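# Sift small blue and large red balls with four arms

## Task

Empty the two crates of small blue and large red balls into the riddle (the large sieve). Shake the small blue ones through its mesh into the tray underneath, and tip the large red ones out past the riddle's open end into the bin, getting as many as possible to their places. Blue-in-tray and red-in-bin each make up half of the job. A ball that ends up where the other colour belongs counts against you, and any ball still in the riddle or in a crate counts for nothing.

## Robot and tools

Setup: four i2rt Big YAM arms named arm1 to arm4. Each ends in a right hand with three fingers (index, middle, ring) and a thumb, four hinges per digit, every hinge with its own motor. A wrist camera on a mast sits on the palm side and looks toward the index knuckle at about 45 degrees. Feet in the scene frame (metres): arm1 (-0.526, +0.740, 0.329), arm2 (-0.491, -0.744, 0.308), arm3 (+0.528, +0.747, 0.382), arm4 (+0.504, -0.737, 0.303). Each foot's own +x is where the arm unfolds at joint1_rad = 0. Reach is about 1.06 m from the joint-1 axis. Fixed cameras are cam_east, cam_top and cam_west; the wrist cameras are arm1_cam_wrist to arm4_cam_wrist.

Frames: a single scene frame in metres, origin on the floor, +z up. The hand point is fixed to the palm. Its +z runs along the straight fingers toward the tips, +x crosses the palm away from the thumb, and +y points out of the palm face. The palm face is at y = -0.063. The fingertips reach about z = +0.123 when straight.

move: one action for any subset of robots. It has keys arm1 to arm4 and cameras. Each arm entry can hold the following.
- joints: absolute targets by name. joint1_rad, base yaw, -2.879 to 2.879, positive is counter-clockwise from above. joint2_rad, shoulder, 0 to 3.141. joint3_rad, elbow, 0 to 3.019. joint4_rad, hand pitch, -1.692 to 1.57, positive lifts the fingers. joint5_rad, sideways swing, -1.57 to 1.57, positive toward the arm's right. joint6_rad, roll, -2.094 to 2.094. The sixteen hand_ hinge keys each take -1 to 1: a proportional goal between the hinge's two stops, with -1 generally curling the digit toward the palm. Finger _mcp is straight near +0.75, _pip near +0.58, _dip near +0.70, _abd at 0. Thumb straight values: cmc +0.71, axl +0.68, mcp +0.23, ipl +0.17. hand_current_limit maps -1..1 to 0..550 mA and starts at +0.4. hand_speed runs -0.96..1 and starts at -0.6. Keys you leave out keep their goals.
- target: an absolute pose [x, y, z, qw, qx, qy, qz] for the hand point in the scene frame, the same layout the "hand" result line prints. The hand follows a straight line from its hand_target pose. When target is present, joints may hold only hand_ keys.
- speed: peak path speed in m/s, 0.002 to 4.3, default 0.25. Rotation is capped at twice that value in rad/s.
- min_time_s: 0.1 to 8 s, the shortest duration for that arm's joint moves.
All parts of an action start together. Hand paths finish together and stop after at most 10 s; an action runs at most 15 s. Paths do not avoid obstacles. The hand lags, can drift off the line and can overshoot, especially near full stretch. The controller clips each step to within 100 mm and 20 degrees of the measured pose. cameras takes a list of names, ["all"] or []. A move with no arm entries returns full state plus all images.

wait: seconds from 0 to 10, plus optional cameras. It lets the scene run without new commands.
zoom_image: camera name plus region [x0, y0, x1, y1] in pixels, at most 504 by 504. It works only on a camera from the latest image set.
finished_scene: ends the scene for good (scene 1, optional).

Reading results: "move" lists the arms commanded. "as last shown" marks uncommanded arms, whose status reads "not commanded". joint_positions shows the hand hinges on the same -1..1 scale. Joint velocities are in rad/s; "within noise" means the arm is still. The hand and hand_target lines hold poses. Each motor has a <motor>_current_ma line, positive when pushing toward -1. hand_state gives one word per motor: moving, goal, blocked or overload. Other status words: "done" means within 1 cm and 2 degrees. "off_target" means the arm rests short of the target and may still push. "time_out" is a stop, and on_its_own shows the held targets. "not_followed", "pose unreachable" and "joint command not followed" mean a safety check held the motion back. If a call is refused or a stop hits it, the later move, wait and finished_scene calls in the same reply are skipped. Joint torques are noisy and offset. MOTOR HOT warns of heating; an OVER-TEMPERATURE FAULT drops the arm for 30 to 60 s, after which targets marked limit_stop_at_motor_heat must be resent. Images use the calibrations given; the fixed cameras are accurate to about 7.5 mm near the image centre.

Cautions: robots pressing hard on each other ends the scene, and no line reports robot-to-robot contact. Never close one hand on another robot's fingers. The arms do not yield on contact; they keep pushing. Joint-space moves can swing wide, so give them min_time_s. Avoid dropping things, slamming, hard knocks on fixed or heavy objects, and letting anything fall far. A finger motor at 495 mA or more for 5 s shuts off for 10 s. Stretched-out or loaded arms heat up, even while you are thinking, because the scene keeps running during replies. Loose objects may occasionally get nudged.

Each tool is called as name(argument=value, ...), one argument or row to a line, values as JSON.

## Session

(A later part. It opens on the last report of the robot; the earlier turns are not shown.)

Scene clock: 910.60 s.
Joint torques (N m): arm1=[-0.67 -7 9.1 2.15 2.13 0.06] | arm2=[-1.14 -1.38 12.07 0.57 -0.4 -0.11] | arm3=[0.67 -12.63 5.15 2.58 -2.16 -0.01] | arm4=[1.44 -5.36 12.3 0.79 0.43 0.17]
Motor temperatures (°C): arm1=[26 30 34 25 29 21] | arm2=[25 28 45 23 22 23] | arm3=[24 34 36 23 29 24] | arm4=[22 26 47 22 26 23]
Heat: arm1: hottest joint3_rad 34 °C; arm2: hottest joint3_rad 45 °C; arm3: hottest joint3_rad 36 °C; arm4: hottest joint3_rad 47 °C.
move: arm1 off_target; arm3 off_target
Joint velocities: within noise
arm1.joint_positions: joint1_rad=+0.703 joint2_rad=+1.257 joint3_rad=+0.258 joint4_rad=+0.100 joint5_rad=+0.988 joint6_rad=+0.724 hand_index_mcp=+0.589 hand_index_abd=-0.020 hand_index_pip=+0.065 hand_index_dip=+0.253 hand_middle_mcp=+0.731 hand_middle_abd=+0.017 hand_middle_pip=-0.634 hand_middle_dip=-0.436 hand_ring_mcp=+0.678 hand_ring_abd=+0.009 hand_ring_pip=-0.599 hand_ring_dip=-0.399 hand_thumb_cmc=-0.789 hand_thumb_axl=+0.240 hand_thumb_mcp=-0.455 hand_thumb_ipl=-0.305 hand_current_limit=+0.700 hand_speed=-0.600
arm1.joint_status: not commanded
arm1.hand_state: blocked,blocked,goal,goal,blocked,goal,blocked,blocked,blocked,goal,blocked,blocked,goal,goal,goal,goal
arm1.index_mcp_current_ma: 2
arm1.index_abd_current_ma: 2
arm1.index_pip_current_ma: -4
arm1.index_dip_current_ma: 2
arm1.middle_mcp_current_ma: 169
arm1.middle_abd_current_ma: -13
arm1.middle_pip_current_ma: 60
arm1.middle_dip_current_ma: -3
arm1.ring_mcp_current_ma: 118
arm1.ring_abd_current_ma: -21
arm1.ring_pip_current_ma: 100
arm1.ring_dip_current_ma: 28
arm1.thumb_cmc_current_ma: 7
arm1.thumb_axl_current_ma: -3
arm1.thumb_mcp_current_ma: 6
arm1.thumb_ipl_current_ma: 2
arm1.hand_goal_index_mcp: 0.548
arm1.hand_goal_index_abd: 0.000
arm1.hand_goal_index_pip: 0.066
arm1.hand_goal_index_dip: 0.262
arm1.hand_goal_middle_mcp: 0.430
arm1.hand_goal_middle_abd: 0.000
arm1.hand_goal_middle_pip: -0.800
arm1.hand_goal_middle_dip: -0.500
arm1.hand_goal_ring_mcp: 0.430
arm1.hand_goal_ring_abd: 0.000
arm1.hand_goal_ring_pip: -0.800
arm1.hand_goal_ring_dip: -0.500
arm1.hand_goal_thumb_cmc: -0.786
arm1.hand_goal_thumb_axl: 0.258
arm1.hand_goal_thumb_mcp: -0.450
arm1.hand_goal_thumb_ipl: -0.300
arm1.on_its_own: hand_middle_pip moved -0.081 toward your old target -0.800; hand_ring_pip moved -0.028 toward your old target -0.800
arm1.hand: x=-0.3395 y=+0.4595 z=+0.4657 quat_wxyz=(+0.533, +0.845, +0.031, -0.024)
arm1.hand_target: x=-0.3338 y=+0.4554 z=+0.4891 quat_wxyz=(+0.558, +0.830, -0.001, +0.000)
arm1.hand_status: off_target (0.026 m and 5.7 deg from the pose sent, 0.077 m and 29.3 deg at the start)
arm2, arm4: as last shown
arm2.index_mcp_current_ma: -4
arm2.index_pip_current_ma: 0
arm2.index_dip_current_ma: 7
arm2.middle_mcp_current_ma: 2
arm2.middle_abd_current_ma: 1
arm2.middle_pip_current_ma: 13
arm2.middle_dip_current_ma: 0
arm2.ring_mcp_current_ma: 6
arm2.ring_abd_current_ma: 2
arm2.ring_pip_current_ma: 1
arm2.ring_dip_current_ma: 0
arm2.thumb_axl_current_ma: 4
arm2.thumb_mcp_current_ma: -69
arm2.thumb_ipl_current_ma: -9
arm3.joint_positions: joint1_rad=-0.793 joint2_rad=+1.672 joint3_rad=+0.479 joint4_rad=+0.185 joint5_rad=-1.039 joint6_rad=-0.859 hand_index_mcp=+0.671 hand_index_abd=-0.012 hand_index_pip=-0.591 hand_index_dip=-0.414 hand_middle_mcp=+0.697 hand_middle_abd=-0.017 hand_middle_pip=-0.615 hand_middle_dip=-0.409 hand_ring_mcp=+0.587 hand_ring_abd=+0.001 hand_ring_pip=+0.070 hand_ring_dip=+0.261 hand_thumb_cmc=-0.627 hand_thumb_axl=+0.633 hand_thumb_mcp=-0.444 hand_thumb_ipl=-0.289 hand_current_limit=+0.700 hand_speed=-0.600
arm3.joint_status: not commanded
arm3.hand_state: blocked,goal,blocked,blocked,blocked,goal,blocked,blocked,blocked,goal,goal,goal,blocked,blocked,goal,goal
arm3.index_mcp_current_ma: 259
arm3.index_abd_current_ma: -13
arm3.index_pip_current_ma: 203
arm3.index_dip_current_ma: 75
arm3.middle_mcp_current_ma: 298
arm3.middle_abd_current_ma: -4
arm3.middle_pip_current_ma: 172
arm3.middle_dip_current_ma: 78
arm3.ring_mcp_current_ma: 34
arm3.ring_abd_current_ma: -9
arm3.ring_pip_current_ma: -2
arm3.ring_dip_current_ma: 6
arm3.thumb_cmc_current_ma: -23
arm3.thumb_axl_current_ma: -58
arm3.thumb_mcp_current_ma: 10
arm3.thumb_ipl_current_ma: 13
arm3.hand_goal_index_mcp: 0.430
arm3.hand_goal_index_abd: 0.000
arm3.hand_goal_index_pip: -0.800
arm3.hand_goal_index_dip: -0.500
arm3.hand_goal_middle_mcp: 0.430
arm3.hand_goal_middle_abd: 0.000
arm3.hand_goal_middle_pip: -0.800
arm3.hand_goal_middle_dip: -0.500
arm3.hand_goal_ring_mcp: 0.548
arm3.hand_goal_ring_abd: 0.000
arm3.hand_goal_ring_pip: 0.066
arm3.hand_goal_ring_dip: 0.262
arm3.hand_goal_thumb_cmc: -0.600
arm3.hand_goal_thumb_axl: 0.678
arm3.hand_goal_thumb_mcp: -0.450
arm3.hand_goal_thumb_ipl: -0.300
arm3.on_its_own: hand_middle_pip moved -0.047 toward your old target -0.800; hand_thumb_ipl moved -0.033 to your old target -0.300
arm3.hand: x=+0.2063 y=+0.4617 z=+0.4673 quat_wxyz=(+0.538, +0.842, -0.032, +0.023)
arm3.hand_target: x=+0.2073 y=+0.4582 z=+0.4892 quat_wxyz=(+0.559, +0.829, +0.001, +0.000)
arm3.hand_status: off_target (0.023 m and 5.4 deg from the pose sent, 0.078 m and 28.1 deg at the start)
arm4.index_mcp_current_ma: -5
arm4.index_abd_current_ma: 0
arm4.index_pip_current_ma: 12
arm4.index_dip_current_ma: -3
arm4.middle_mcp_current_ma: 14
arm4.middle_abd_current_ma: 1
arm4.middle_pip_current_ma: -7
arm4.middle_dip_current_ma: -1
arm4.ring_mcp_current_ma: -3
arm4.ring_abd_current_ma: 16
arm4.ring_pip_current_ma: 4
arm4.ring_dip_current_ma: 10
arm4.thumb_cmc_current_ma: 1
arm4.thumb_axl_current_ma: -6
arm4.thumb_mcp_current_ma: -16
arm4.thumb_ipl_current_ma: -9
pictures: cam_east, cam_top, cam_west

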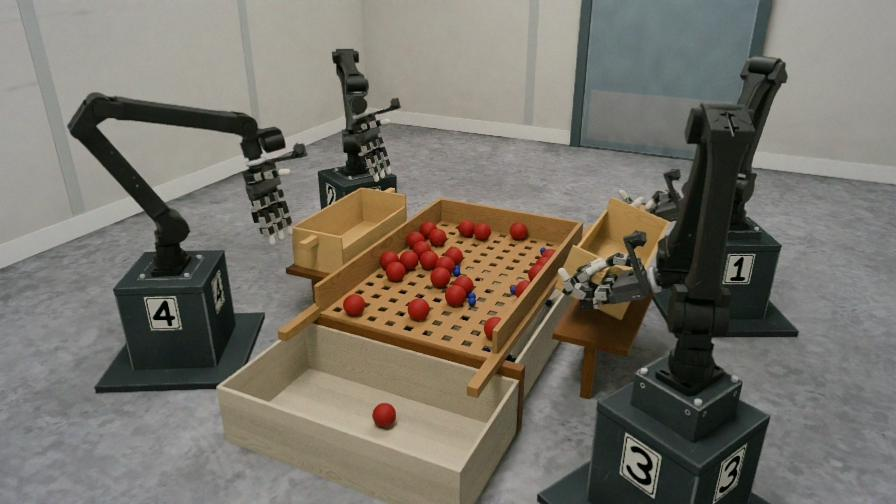

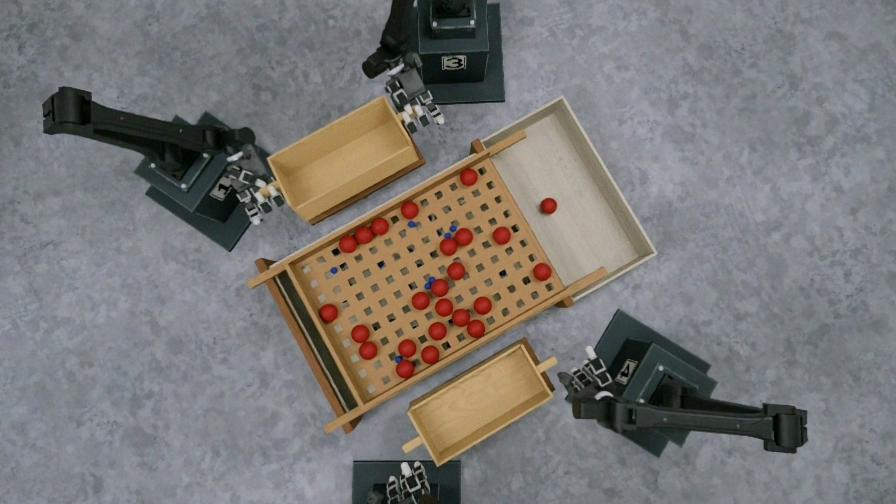

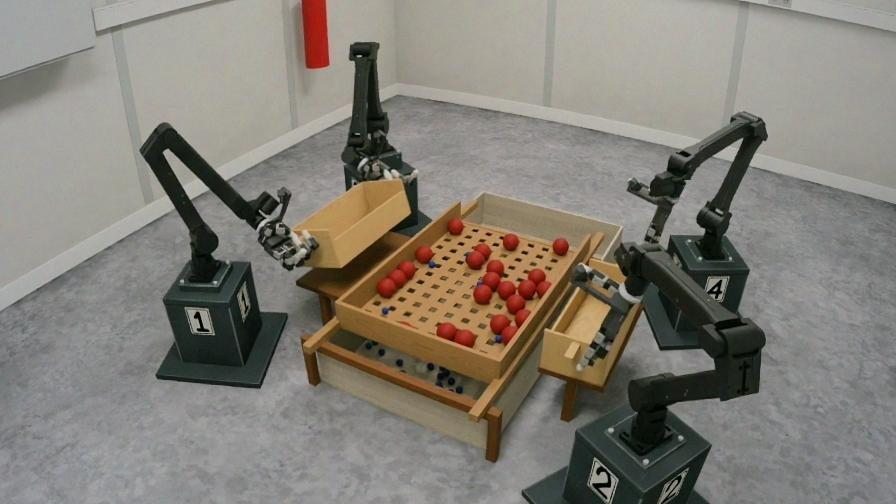

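move(
  cameras=["cam_east", "cam_west", "cam_top"],
)

Scene clock: 924.23 s.
Joint torques (N m): arm1=[-0.73 -7.06 9.1 2.17 2.14 0.06] | arm2=[-0.85 -1.79 12.07 0.5 -0.4 -0.11] | arm3=[0.79 -12.51 5.15 2.58 -2.16 -0.02] | arm4=[0.56 -5.66 12.31 0.88 0.42 0.16]
Motor temperatures (°C): arm1=[26 29 33 26 32 21] | arm2=[25 28 45 23 22 23] | arm3=[24 34 34 23 32 24] | arm4=[22 26 48 22 26 23]
Heat: arm1: hottest joint3_rad 33 °C; arm2: hottest joint3_rad 45 °C; arm3: hottest joint2_rad 34 °C; arm4: hottest joint3_rad 48 °C.
Joint velocities: within noise
arm1.joint_positions: joint1_rad=+0.703 joint2_rad=+1.257 joint3_rad=+0.258 joint4_rad=+0.100 joint5_rad=+0.988 joint6_rad=+0.724 hand_index_mcp=+0.589 hand_index_abd=-0.020 hand_index_pip=+0.065 hand_index_dip=+0.253 hand_middle_mcp=+0.731 hand_middle_abd=+0.017 hand_middle_pip=-0.634 hand_middle_dip=-0.436 hand_ring_mcp=+0.677 hand_ring_abd=+0.009 hand_ring_pip=-0.599 hand_ring_dip=-0.399 hand_thumb_cmc=-0.789 hand_thumb_axl=+0.240 hand_thumb_mcp=-0.455 hand_thumb_ipl=-0.305 hand_current_limit=+0.700 hand_speed=-0.600
arm1.joint_status: not commanded
arm1.hand_state: blocked,blocked,goal,goal,blocked,goal,blocked,blocked,blocked,goal,blocked,blocked,goal,goal,goal,goal
arm1.index_mcp_current_ma: 16
arm1.index_abd_current_ma: 10
arm1.index_pip_current_ma: -10
arm1.index_dip_current_ma: 4
arm1.middle_mcp_current_ma: 149
arm1.middle_abd_current_ma: -8
arm1.middle_pip_current_ma: 67
arm1.middle_dip_current_ma: -5
arm1.ring_mcp_current_ma: 107
arm1.ring_abd_current_ma: -4
arm1.ring_pip_current_ma: 75
arm1.ring_dip_current_ma: 25
arm1.thumb_cmc_current_ma: 3
arm1.thumb_axl_current_ma: -7
arm1.thumb_mcp_current_ma: 12
arm1.thumb_ipl_current_ma: 11
arm1.hand_goal_index_mcp: 0.548
arm1.hand_goal_index_abd: 0.000
arm1.hand_goal_index_pip: 0.066
arm1.hand_goal_index_dip: 0.262
arm1.hand_goal_middle_mcp: 0.430
arm1.hand_goal_middle_abd: 0.000
arm1.hand_goal_middle_pip: -0.800
arm1.hand_goal_middle_dip: -0.500
arm1.hand_goal_ring_mcp: 0.430
arm1.hand_goal_ring_abd: 0.000
arm1.hand_goal_ring_pip: -0.800
arm1.hand_goal_ring_dip: -0.500
arm1.hand_goal_thumb_cmc: -0.786
arm1.hand_goal_thumb_axl: 0.258
arm1.hand_goal_thumb_mcp: -0.450
arm1.hand_goal_thumb_ipl: -0.300
arm1.hand: x=-0.3395 y=+0.4595 z=+0.4657 quat_wxyz=(+0.533, +0.845, +0.031, -0.024) (m; scene frame)
arm1.hand_target: x=-0.3338 y=+0.4554 z=+0.4891 quat_wxyz=(+0.558, +0.830, -0.001, +0.000) (m; scene frame)
arm1.hand_status: off_target (0.026 m and 5.7 deg from the pose sent, 0.077 m and 29.3 deg at the start)
arm2.joint_positions: joint1_rad=-0.372 joint2_rad=+0.785 joint3_rad=+0.674 joint4_rad=-1.262 joint5_rad=-0.274 joint6_rad=-0.860 hand_index_mcp=+0.783 hand_index_abd=-0.003 hand_index_pip=+0.582 hand_index_dip=+0.698 hand_middle_mcp=+0.783 hand_middle_abd=+0.010 hand_middle_pip=+0.581 hand_middle_dip=+0.698 hand_ring_mcp=+0.785 hand_ring_abd=+0.009 hand_ring_pip=+0.582 hand_ring_dip=+0.697 hand_thumb_cmc=-0.500 hand_thumb_axl=+0.675 hand_thumb_mcp=+0.195 hand_thumb_ipl=+0.163 hand_current_limit=+0.700 hand_speed=-0.600
arm2.joint_status: not commanded
arm2.hand_state: goal,goal,goal,goal,goal,goal,goal,goal,goal,goal,goal,goal,goal,goal,blocked,goal
arm2.index_mcp_current_ma: 0
arm2.index_abd_current_ma: -2
arm2.index_pip_current_ma: 1
arm2.index_dip_current_ma: 12
arm2.middle_mcp_current_ma: 3
arm2.middle_abd_current_ma: 0
arm2.middle_pip_current_ma: 5
arm2.middle_dip_current_ma: 4
arm2.ring_mcp_current_ma: 5
arm2.ring_abd_current_ma: 4
arm2.ring_pip_current_ma: 2
arm2.ring_dip_current_ma: 2
arm2.thumb_cmc_current_ma: 6
arm2.thumb_axl_current_ma: 2
arm2.thumb_mcp_current_ma: -62
arm2.thumb_ipl_current_ma: -10
arm2.hand_goal_index_mcp: 0.780
arm2.hand_goal_index_abd: 0.000
arm2.hand_goal_index_pip: 0.580
arm2.hand_goal_index_dip: 0.700
arm2.hand_goal_middle_mcp: 0.780
arm2.hand_goal_middle_abd: 0.000
arm2.hand_goal_middle_pip: 0.580
arm2.hand_goal_middle_dip: 0.700
arm2.hand_goal_ring_mcp: 0.780
arm2.hand_goal_ring_abd: 0.000
arm2.hand_goal_ring_pip: 0.580
arm2.hand_goal_ring_dip: 0.700
arm2.hand_goal_thumb_cmc: -0.500
arm2.hand_goal_thumb_axl: 0.678
arm2.hand_goal_thumb_mcp: 0.226
arm2.hand_goal_thumb_ipl: 0.168
arm2.hand: x=-0.3206 y=-0.4823 z=+0.5021 quat_wxyz=(-0.012, -0.001, +0.986, +0.166) (m; scene frame)
arm2.hand_target: x=-0.3104 y=-0.4802 z=+0.5199 quat_wxyz=(+0.000, +0.000, +0.985, +0.174) (m; scene frame)
arm2.hand_status: not commanded
arm3.joint_positions: joint1_rad=-0.793 joint2_rad=+1.672 joint3_rad=+0.479 joint4_rad=+0.185 joint5_rad=-1.039 joint6_rad=-0.859 hand_index_mcp=+0.671 hand_index_abd=-0.012 hand_index_pip=-0.591 hand_index_dip=-0.414 hand_middle_mcp=+0.697 hand_middle_abd=-0.017 hand_middle_pip=-0.615 hand_middle_dip=-0.409 hand_ring_mcp=+0.587 hand_ring_abd=+0.001 hand_ring_pip=+0.070 hand_ring_dip=+0.261 hand_thumb_cmc=-0.627 hand_thumb_axl=+0.633 hand_thumb_mcp=-0.444 hand_thumb_ipl=-0.289 hand_current_limit=+0.700 hand_speed=-0.600
arm3.joint_status: not commanded
arm3.hand_state: blocked,goal,blocked,blocked,blocked,goal,blocked,blocked,blocked,goal,goal,goal,blocked,blocked,goal,goal
arm3.index_mcp_current_ma: 260
arm3.index_abd_current_ma: -7
arm3.index_pip_current_ma: 209
arm3.index_dip_current_ma: 78
arm3.middle_mcp_current_ma: 300
arm3.middle_abd_current_ma: -2
arm3.middle_pip_current_ma: 179
arm3.middle_dip_current_ma: 82
arm3.ring_mcp_current_ma: 40
arm3.ring_abd_current_ma: -6
arm3.ring_pip_current_ma: -2
arm3.ring_dip_current_ma: 8
arm3.thumb_cmc_current_ma: -20
arm3.thumb_axl_current_ma: -60
arm3.thumb_mcp_current_ma: 15
arm3.thumb_ipl_current_ma: 16
arm3.hand_goal_index_mcp: 0.430
arm3.hand_goal_index_abd: 0.000
arm3.hand_goal_index_pip: -0.800
arm3.hand_goal_index_dip: -0.500
arm3.hand_goal_middle_mcp: 0.430
arm3.hand_goal_middle_abd: 0.000
arm3.hand_goal_middle_pip: -0.800
arm3.hand_goal_middle_dip: -0.500
arm3.hand_goal_ring_mcp: 0.548
arm3.hand_goal_ring_abd: 0.000
arm3.hand_goal_ring_pip: 0.066
arm3.hand_goal_ring_dip: 0.262
arm3.hand_goal_thumb_cmc: -0.600
arm3.hand_goal_thumb_axl: 0.678
arm3.hand_goal_thumb_mcp: -0.450
arm3.hand_goal_thumb_ipl: -0.300
arm3.hand: x=+0.2063 y=+0.4617 z=+0.4673 quat_wxyz=(+0.538, +0.842, -0.032, +0.023) (m; scene frame)
arm3.hand_target: x=+0.2073 y=+0.4582 z=+0.4892 quat_wxyz=(+0.559, +0.829, +0.001, +0.000) (m; scene frame)
arm3.hand_status: off_target (0.023 m and 5.4 deg from the pose sent, 0.078 m and 28.1 deg at the start)
arm4.joint_positions: joint1_rad=+0.515 joint2_rad=+1.061 joint3_rad=+0.847 joint4_rad=-1.190 joint5_rad=+0.301 joint6_rad=+0.999 hand_index_mcp=+0.784 hand_index_abd=-0.003 hand_index_pip=+0.582 hand_index_dip=+0.698 hand_middle_mcp=+0.783 hand_middle_abd=+0.004 hand_middle_pip=+0.582 hand_middle_dip=+0.700 hand_ring_mcp=+0.782 hand_ring_abd=-0.002 hand_ring_pip=+0.582 hand_ring_dip=+0.698 hand_thumb_cmc=-0.499 hand_thumb_axl=+0.680 hand_thumb_mcp=+0.218 hand_thumb_ipl=+0.165 hand_current_limit=+0.600 hand_speed=-0.600
arm4.joint_status: not commanded
arm4.hand_state: goal,goal,goal,goal,goal,goal,goal,goal,goal,goal,goal,goal,goal,goal,goal,goal
arm4.index_mcp_current_ma: -9
arm4.index_abd_current_ma: 17
arm4.index_pip_current_ma: 7
arm4.index_dip_current_ma: -15
arm4.middle_mcp_current_ma: 3
arm4.middle_abd_current_ma: 0
arm4.middle_pip_current_ma: -10
arm4.middle_dip_current_ma: -10
arm4.ring_mcp_current_ma: -5
arm4.ring_abd_current_ma: 16
arm4.ring_pip_current_ma: 17
arm4.ring_dip_current_ma: -1
arm4.thumb_cmc_current_ma: -17
arm4.thumb_axl_current_ma: -21
arm4.thumb_mcp_current_ma: -5
arm4.thumb_ipl_current_ma: -3
arm4.hand_goal_index_mcp: 0.780
arm4.hand_goal_index_abd: 0.000
arm4.hand_goal_index_pip: 0.580
arm4.hand_goal_index_dip: 0.700
arm4.hand_goal_middle_mcp: 0.780
arm4.hand_goal_middle_abd: 0.000
arm4.hand_goal_middle_pip: 0.580
arm4.hand_goal_middle_dip: 0.700
arm4.hand_goal_ring_mcp: 0.780
arm4.hand_goal_ring_abd: 0.000
arm4.hand_goal_ring_pip: 0.580
arm4.hand_goal_ring_dip: 0.700
arm4.hand_goal_thumb_cmc: -0.500
arm4.hand_goal_thumb_axl: 0.678
arm4.hand_goal_thumb_mcp: 0.226
arm4.hand_goal_thumb_ipl: 0.168
arm4.hand: x=+0.2901 y=-0.4510 z=+0.5088 quat_wxyz=(+0.010, +0.001, +0.985, +0.170) (m; scene frame)
arm4.hand_target: x=+0.2802 y=-0.4502 z=+0.5198 quat_wxyz=(+0.000, +0.000, +0.985, +0.174) (m; scene frame)
arm4.hand_status: not commanded
pictures: cam_east, cam_top, cam_west

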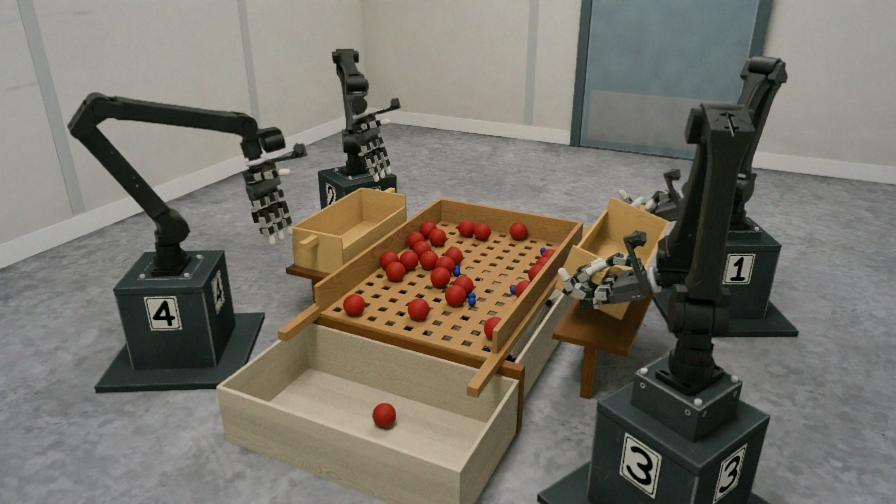

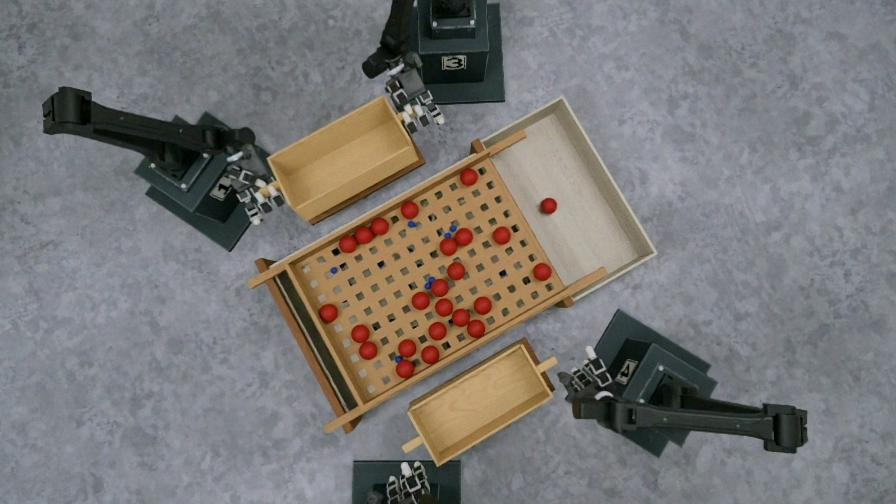

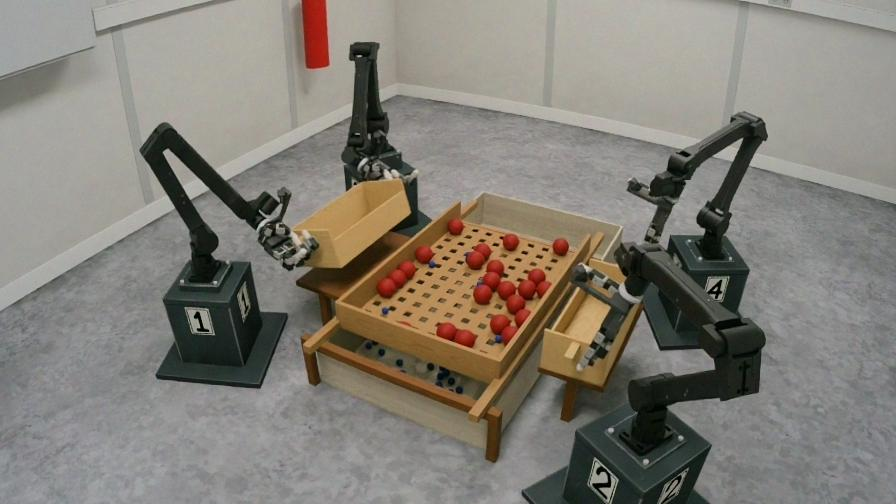

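zoom_image(
  camera="cam_west",
  region=[240, 160, 440, 330],
)

zoom_image(
  camera="cam_east",
  region=[530, 180, 700, 380],
)

Scaled by 2.520.

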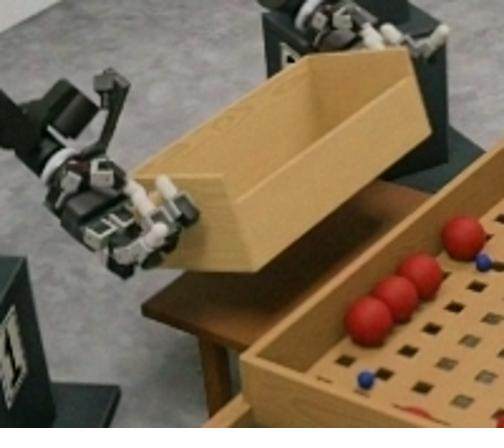

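Scaled by 2.520.

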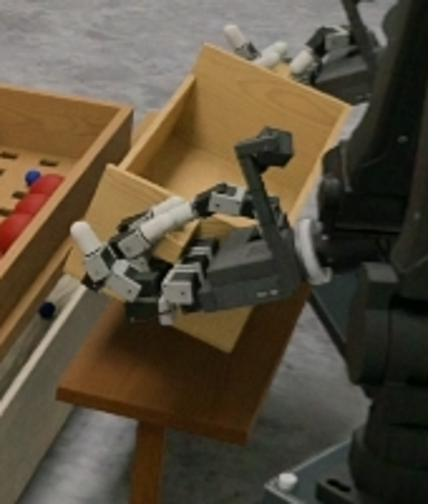

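move(
  arm1={"target": [-0.333, 0.441, 0.500, 0.4462, 0.8949, 0, 0], "speed": 0.15},
  arm3={"target": [0.207, 0.443, 0.500, 0.4462, 0.8949, 0, 0], "speed": 0.15},
  cameras=["cam_east", "cam_west"],
)

zoom_image(
  camera="cam_west",
  region=[240, 160, 440, 330],
)

zoom_image(
  camera="cam_east",
  region=[530, 180, 700, 380],
)

Scene clock: 943.30 s.
Joint torques (N m): arm1=[-2.67 -7.41 13.42 0.38 2.26 0.32] | arm2=[-0.91 -1.9 11.96 0.54 -0.41 -0.09] | arm3=[2.67 -12.22 9.61 0.18 -2.12 -0.23] | arm4=[1.26 -5.13 12.37 0.7 0.4 0.18]
Motor temperatures (°C): arm1=[26 29 32 26 35 21] | arm2=[25 28 46 22 22 23] | arm3=[24 33 32 23 34 24] | arm4=[22 25 48 22 26 23]
Heat: arm1: hottest joint5_rad 35 °C; arm2: hottest joint3_rad 46 °C; arm3: hottest joint5_rad 34 °C; arm4: hottest joint3_rad 48 °C.
move: arm1 off_target; arm3 off_target
Joint velocities: within noise
arm1.joint_positions: joint1_rad=+0.666 joint2_rad=+1.086 joint3_rad=+0.372 joint4_rad=-0.407 joint5_rad=+0.758 joint6_rad=+0.846 hand_index_mcp=+0.589 hand_index_abd=-0.020 hand_index_pip=+0.065 hand_index_dip=+0.253 hand_middle_mcp=+0.730 hand_middle_abd=+0.040 hand_middle_pip=-0.640 hand_middle_dip=-0.436 hand_ring_mcp=+0.670 hand_ring_abd=+0.001 hand_ring_pip=-0.597 hand_ring_dip=-0.385 hand_thumb_cmc=-0.791 hand_thumb_axl=+0.238 hand_thumb_mcp=-0.456 hand_thumb_ipl=-0.307 hand_current_limit=+0.700 hand_speed=-0.600
arm1.joint_status: not commanded
arm1.hand_state: blocked,blocked,goal,goal,blocked,blocked,blocked,blocked,blocked,goal,blocked,blocked,goal,goal,goal,goal
arm1.index_mcp_current_ma: 2
arm1.index_abd_current_ma: 0
arm1.index_pip_current_ma: -5
arm1.index_dip_current_ma: 6
arm1.middle_mcp_current_ma: 154
arm1.middle_abd_current_ma: -15
arm1.middle_pip_current_ma: 50
arm1.middle_dip_current_ma: 20
arm1.ring_mcp_current_ma: 119
arm1.ring_abd_current_ma: -11
arm1.ring_pip_current_ma: 84
arm1.ring_dip_current_ma: 27
arm1.thumb_cmc_current_ma: -3
arm1.thumb_axl_current_ma: -23
arm1.thumb_mcp_current_ma: -9
arm1.thumb_ipl_current_ma: -7
arm1.hand_goal_index_mcp: 0.548
arm1.hand_goal_index_abd: 0.000
arm1.hand_goal_index_pip: 0.066
arm1.hand_goal_index_dip: 0.262
arm1.hand_goal_middle_mcp: 0.430
arm1.hand_goal_middle_abd: 0.000
arm1.hand_goal_middle_pip: -0.800
arm1.hand_goal_middle_dip: -0.500
arm1.hand_goal_ring_mcp: 0.430
arm1.hand_goal_ring_abd: 0.000
arm1.hand_goal_ring_pip: -0.800
arm1.hand_goal_ring_dip: -0.500
arm1.hand_goal_thumb_cmc: -0.786
arm1.hand_goal_thumb_axl: 0.258
arm1.hand_goal_thumb_mcp: -0.450
arm1.hand_goal_thumb_ipl: -0.300
arm1.hand: x=-0.3357 y=+0.4560 z=+0.4628 quat_wxyz=(+0.416, +0.908, +0.047, -0.023)
arm1.hand_target: x=-0.3342 y=+0.4424 z=+0.4989 quat_wxyz=(+0.446, +0.895, +0.000, +0.000)
arm1.hand_status: off_target (0.040 m and 7.1 deg from the pose sent, 0.039 m and 12.4 deg at the start)
arm2, arm4: as last shown
arm2.index_mcp_current_ma: -5
arm2.index_abd_current_ma: -5
arm2.index_pip_current_ma: 0
arm2.index_dip_current_ma: 10
arm2.middle_mcp_current_ma: 2
arm2.middle_abd_current_ma: 7
arm2.middle_pip_current_ma: 7
arm2.middle_dip_current_ma: 6
arm2.ring_mcp_current_ma: -2
arm2.ring_pip_current_ma: 5
arm2.ring_dip_current_ma: -3
arm2.thumb_cmc_current_ma: 0
arm2.thumb_axl_current_ma: 9
arm2.thumb_mcp_current_ma: -61
arm3.joint_positions: joint1_rad=-0.759 joint2_rad=+1.485 joint3_rad=+0.531 joint4_rad=-0.234 joint5_rad=-0.800 joint6_rad=-0.969 hand_index_mcp=+0.670 hand_index_abd=-0.013 hand_index_pip=-0.589 hand_index_dip=-0.410 hand_middle_mcp=+0.694 hand_middle_abd=-0.028 hand_middle_pip=-0.620 hand_middle_dip=-0.409 hand_ring_mcp=+0.587 hand_ring_abd=+0.001 hand_ring_pip=+0.070 hand_ring_dip=+0.261 hand_thumb_cmc=-0.626 hand_thumb_axl=+0.635 hand_thumb_mcp=-0.439 hand_thumb_ipl=-0.297 hand_current_limit=+0.700 hand_speed=-0.600
arm3.joint_status: not commanded
arm3.hand_state: blocked,goal,blocked,blocked,blocked,blocked,blocked,blocked,blocked,goal,goal,goal,blocked,blocked,goal,goal
arm3.index_mcp_current_ma: 258
arm3.index_abd_current_ma: -7
arm3.index_pip_current_ma: 209
arm3.index_dip_current_ma: 80
arm3.middle_mcp_current_ma: 299
arm3.middle_abd_current_ma: -15
arm3.middle_pip_current_ma: 172
arm3.middle_dip_current_ma: 81
arm3.ring_mcp_current_ma: 38
arm3.ring_abd_current_ma: -7
arm3.ring_pip_current_ma: 2
arm3.ring_dip_current_ma: 2
arm3.thumb_cmc_current_ma: -17
arm3.thumb_axl_current_ma: -53
arm3.thumb_mcp_current_ma: 25
arm3.thumb_ipl_current_ma: 11
arm3.hand_goal_index_mcp: 0.430
arm3.hand_goal_index_abd: 0.000
arm3.hand_goal_index_pip: -0.800
arm3.hand_goal_index_dip: -0.500
arm3.hand_goal_middle_mcp: 0.430
arm3.hand_goal_middle_abd: 0.000
arm3.hand_goal_middle_pip: -0.800
arm3.hand_goal_middle_dip: -0.500
arm3.hand_goal_ring_mcp: 0.548
arm3.hand_goal_ring_abd: 0.000
arm3.hand_goal_ring_pip: 0.066
arm3.hand_goal_ring_dip: 0.262
arm3.hand_goal_thumb_cmc: -0.600
arm3.hand_goal_thumb_axl: 0.678
arm3.hand_goal_thumb_mcp: -0.450
arm3.hand_goal_thumb_ipl: -0.300
arm3.hand: x=+0.2090 y=+0.4595 z=+0.4685 quat_wxyz=(+0.424, +0.904, -0.043, +0.018)
arm3.hand_target: x=+0.2080 y=+0.4439 z=+0.4995 quat_wxyz=(+0.447, +0.895, +0.000, +0.000)
arm3.hand_status: off_target (0.036 m and 6.1 deg from the pose sent, 0.038 m and 12.9 deg at the start)
arm4.index_mcp_current_ma: 1
arm4.index_abd_current_ma: -12
arm4.index_pip_current_ma: 24
arm4.index_dip_current_ma: 0
arm4.middle_mcp_current_ma: 4
arm4.middle_abd_current_ma: -4
arm4.middle_pip_current_ma: -3
arm4.middle_dip_current_ma: 1
arm4.ring_mcp_current_ma: 0
arm4.ring_abd_current_ma: 0
arm4.ring_pip_current_ma: 4
arm4.ring_dip_current_ma: -2
arm4.thumb_axl_current_ma: -4
arm4.thumb_mcp_current_ma: 4
arm4.thumb_ipl_current_ma: 3

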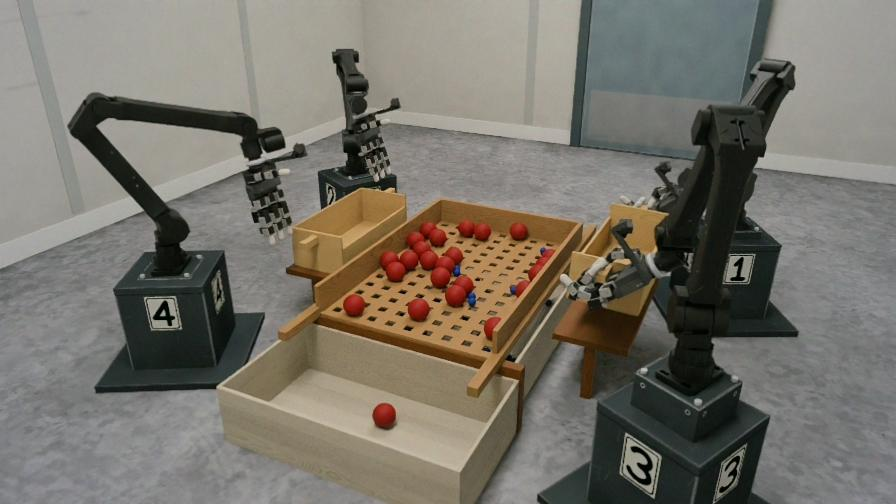

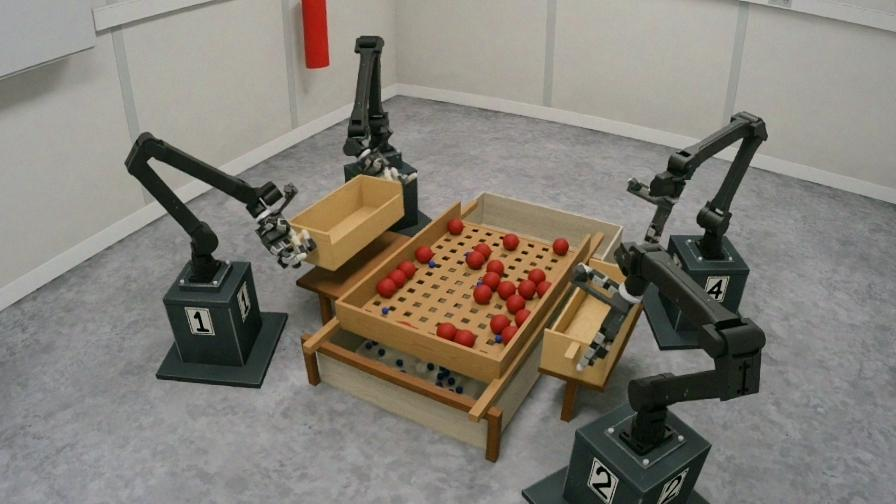

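Scaled by 2.520.

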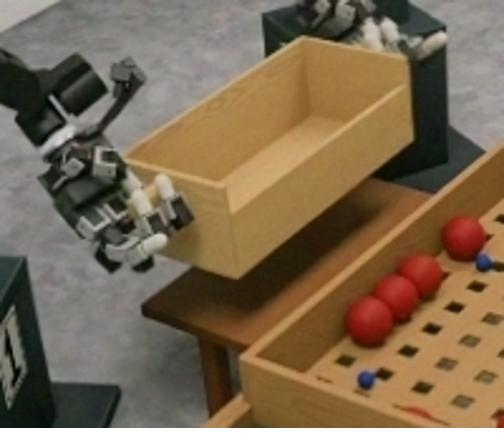

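Scaled by 2.520.

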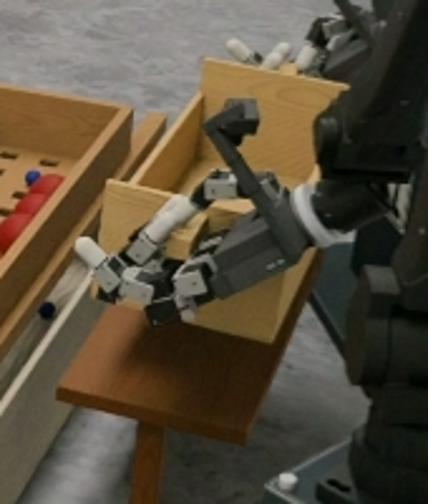

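move(
  arm1={"target": [-0.333, 0.429, 0.410, 0.4462, 0.8949, 0, 0], "speed": 0.12},
  arm3={"target": [0.207, 0.430, 0.407, 0.4462, 0.8949, 0, 0], "speed": 0.12},
  cameras=["cam_east", "cam_west"],
)

zoom_image(
  camera="cam_west",
  region=[240, 160, 440, 330],
)

zoom_image(
  camera="cam_east",
  region=[530, 180, 700, 380],
)

Scene clock: 951.17 s.
Joint torques (N m): arm1=[-1.61 -8.53 7.45 2.02 1.97 0.11] | arm2=[-0.91 -1.79 12.03 0.47 -0.4 -0.12] | arm3=[2.02 -13.68 4.59 2.14 -2 -0.09] | arm4=[1.14 -5.3 12.36 0.91 0.43 0.15]
Motor temperatures (°C): arm1=[26 28 34 26 36 21] | arm2=[25 28 46 22 22 23] | arm3=[24 33 32 23 35 24] | arm4=[22 25 49 22 26 23]
Heat: arm1: hottest joint5_rad 36 °C; arm2: hottest joint3_rad 46 °C; arm3: hottest joint5_rad 35 °C; arm4: hottest joint3_rad 49 °C.
move: arm1 off_target; arm3 off_target
Joint velocities: within noise
arm1.joint_positions: joint1_rad=+0.606 joint2_rad=+1.428 joint3_rad=+0.306 joint4_rad=+0.033 joint5_rad=+0.741 joint6_rad=+0.815 hand_index_mcp=+0.589 hand_index_abd=-0.020 hand_index_pip=+0.065 hand_index_dip=+0.253 hand_middle_mcp=+0.714 hand_middle_abd=+0.045 hand_middle_pip=-0.640 hand_middle_dip=-0.436 hand_ring_mcp=+0.671 hand_ring_abd=-0.003 hand_ring_pip=-0.620 hand_ring_dip=-0.385 hand_thumb_cmc=-0.791 hand_thumb_axl=+0.234 hand_thumb_mcp=-0.457 hand_thumb_ipl=-0.307 hand_current_limit=+0.700 hand_speed=-0.600
arm1.joint_status: not commanded
arm1.hand_state: blocked,blocked,goal,goal,blocked,blocked,blocked,blocked,blocked,goal,blocked,blocked,goal,blocked,goal,goal
arm1.index_mcp_current_ma: 11
arm1.index_abd_current_ma: -6
arm1.index_pip_current_ma: 1
arm1.index_dip_current_ma: -3
arm1.middle_mcp_current_ma: 142
arm1.middle_abd_current_ma: 4
arm1.middle_pip_current_ma: 59
arm1.middle_dip_current_ma: 3
arm1.ring_mcp_current_ma: 113
arm1.ring_abd_current_ma: -4
arm1.ring_pip_current_ma: 75
arm1.ring_dip_current_ma: 39
arm1.thumb_cmc_current_ma: 14
arm1.thumb_axl_current_ma: -16
arm1.thumb_mcp_current_ma: 6
arm1.thumb_ipl_current_ma: 8
arm1.hand_goal_index_mcp: 0.548
arm1.hand_goal_index_abd: 0.000
arm1.hand_goal_index_pip: 0.066
arm1.hand_goal_index_dip: 0.262
arm1.hand_goal_middle_mcp: 0.430
arm1.hand_goal_middle_abd: 0.000
arm1.hand_goal_middle_pip: -0.800
arm1.hand_goal_middle_dip: -0.500
arm1.hand_goal_ring_mcp: 0.430
arm1.hand_goal_ring_abd: 0.000
arm1.hand_goal_ring_pip: -0.800
arm1.hand_goal_ring_dip: -0.500
arm1.hand_goal_thumb_cmc: -0.786
arm1.hand_goal_thumb_axl: 0.258
arm1.hand_goal_thumb_mcp: -0.450
arm1.hand_goal_thumb_ipl: -0.300
arm1.on_its_own: hand_ring_pip moved -0.023 toward your old target -0.800
arm1.hand: x=-0.3390 y=+0.4399 z=+0.3876 quat_wxyz=(+0.416, +0.909, +0.030, -0.023)
arm1.hand_target: x=-0.3337 y=+0.4297 z=+0.4095 quat_wxyz=(+0.446, +0.895, +0.000, +0.000)
arm1.hand_status: off_target (0.026 m and 5.8 deg from the pose sent, 0.059 m and 7.1 deg at the start)
arm2, arm4: as last shown
arm2.index_mcp_current_ma: 3
arm2.index_abd_current_ma: -8
arm2.index_pip_current_ma: -7
arm2.index_dip_current_ma: 5
arm2.middle_mcp_current_ma: 9
arm2.middle_abd_current_ma: 3
arm2.middle_pip_current_ma: 8
arm2.middle_dip_current_ma: 8
arm2.ring_mcp_current_ma: 7
arm2.ring_abd_current_ma: 5
arm2.ring_pip_current_ma: 1
arm2.ring_dip_current_ma: -2
arm2.thumb_axl_current_ma: -2
arm2.thumb_mcp_current_ma: -65
arm2.thumb_ipl_current_ma: -6
arm3.joint_positions: joint1_rad=-0.716 joint2_rad=+1.802 joint3_rad=+0.531 joint4_rad=+0.104 joint5_rad=-0.786 joint6_rad=-0.941 hand_index_mcp=+0.667 hand_index_abd=-0.013 hand_index_pip=-0.594 hand_index_dip=-0.410 hand_middle_mcp=+0.694 hand_middle_abd=-0.044 hand_middle_pip=-0.619 hand_middle_dip=-0.407 hand_ring_mcp=+0.587 hand_ring_abd=+0.001 hand_ring_pip=+0.070 hand_ring_dip=+0.261 hand_thumb_cmc=-0.626 hand_thumb_axl=+0.635 hand_thumb_mcp=-0.432 hand_thumb_ipl=-0.310 hand_current_limit=+0.700 hand_speed=-0.600
arm3.joint_status: not commanded
arm3.hand_state: blocked,goal,blocked,blocked,blocked,blocked,blocked,blocked,blocked,goal,goal,goal,blocked,blocked,goal,goal
arm3.index_mcp_current_ma: 253
arm3.index_abd_current_ma: -7
arm3.index_pip_current_ma: 208
arm3.index_dip_current_ma: 80
arm3.middle_mcp_current_ma: 296
arm3.middle_abd_current_ma: -23
arm3.middle_pip_current_ma: 169
arm3.middle_dip_current_ma: 79
arm3.ring_mcp_current_ma: 30
arm3.ring_abd_current_ma: -2
arm3.ring_pip_current_ma: -1
arm3.ring_dip_current_ma: 0
arm3.thumb_cmc_current_ma: -22
arm3.thumb_axl_current_ma: -53
arm3.thumb_mcp_current_ma: 23
arm3.thumb_ipl_current_ma: -5
arm3.hand_goal_index_mcp: 0.430
arm3.hand_goal_index_abd: 0.000
arm3.hand_goal_index_pip: -0.800
arm3.hand_goal_index_dip: -0.500
arm3.hand_goal_middle_mcp: 0.430
arm3.hand_goal_middle_abd: 0.000
arm3.hand_goal_middle_pip: -0.800
arm3.hand_goal_middle_dip: -0.500
arm3.hand_goal_ring_mcp: 0.548
arm3.hand_goal_ring_abd: 0.000
arm3.hand_goal_ring_pip: 0.066
arm3.hand_goal_ring_dip: 0.262
arm3.hand_goal_thumb_cmc: -0.600
arm3.hand_goal_thumb_axl: 0.678
arm3.hand_goal_thumb_mcp: -0.450
arm3.hand_goal_thumb_ipl: -0.300
arm3.hand: x=+0.2070 y=+0.4421 z=+0.3851 quat_wxyz=(+0.422, +0.906, -0.034, +0.021)
arm3.hand_target: x=+0.2074 y=+0.4305 z=+0.4064 quat_wxyz=(+0.446, +0.895, +0.000, +0.000)
arm3.hand_status: off_target (0.025 m and 5.5 deg from the pose sent, 0.068 m and 6.1 deg at the start)
arm4.index_mcp_current_ma: -17
arm4.index_abd_current_ma: 1
arm4.index_pip_current_ma: 18
arm4.index_dip_current_ma: -2
arm4.middle_mcp_current_ma: 19
arm4.middle_abd_current_ma: -11
arm4.middle_pip_current_ma: 17
arm4.middle_dip_current_ma: -3
arm4.ring_mcp_current_ma: -5
arm4.ring_abd_current_ma: 6
arm4.ring_pip_current_ma: 10
arm4.ring_dip_current_ma: -3
arm4.thumb_cmc_current_ma: 2
arm4.thumb_axl_current_ma: -5
arm4.thumb_ipl_current_ma: -13

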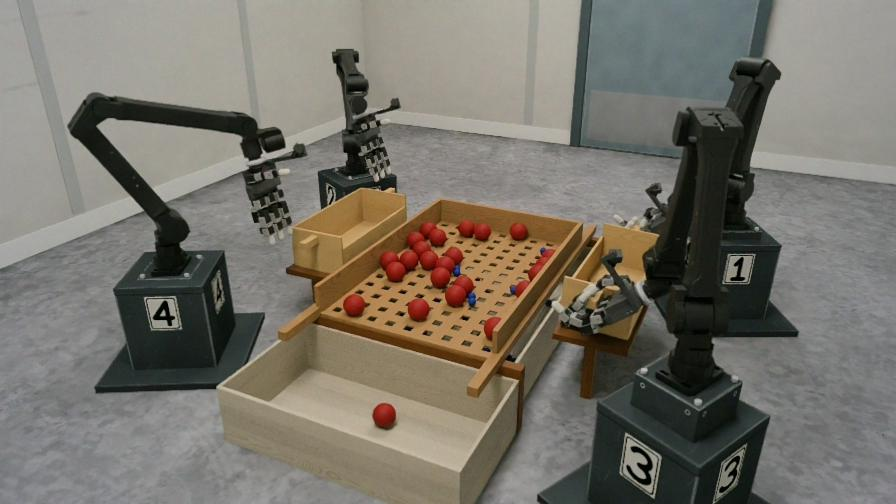

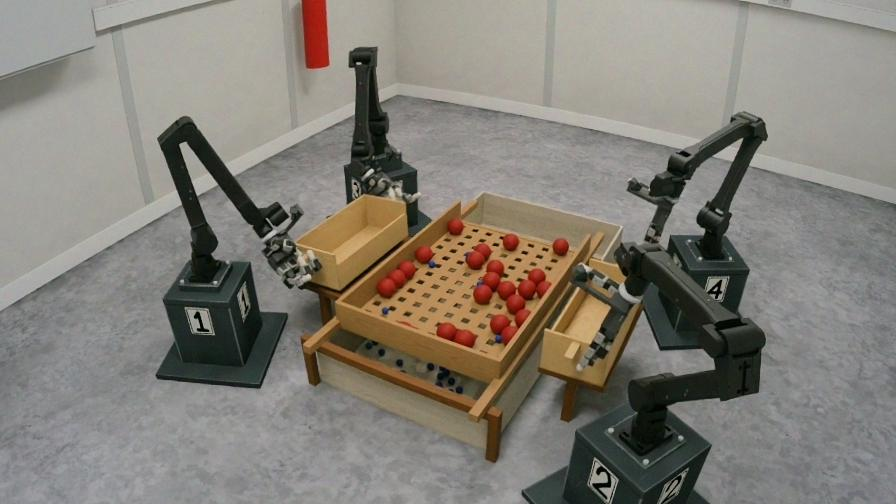

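Scaled by 2.520.

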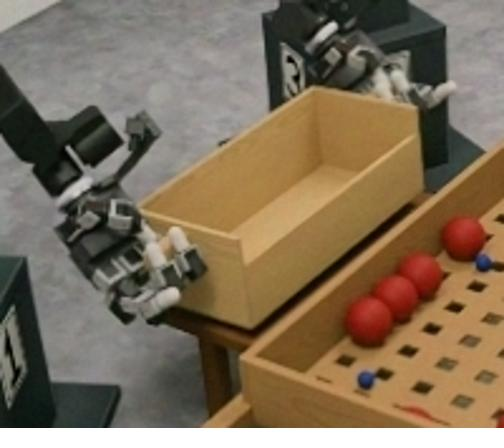

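Scaled by 2.520.

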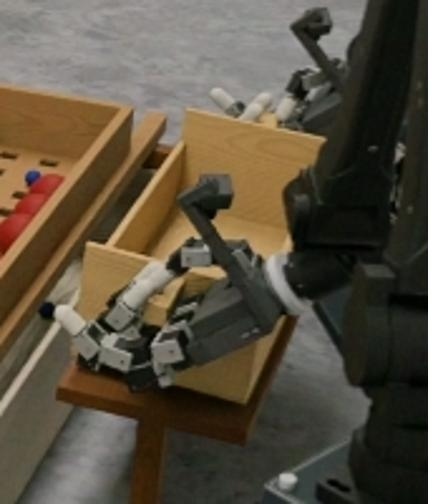

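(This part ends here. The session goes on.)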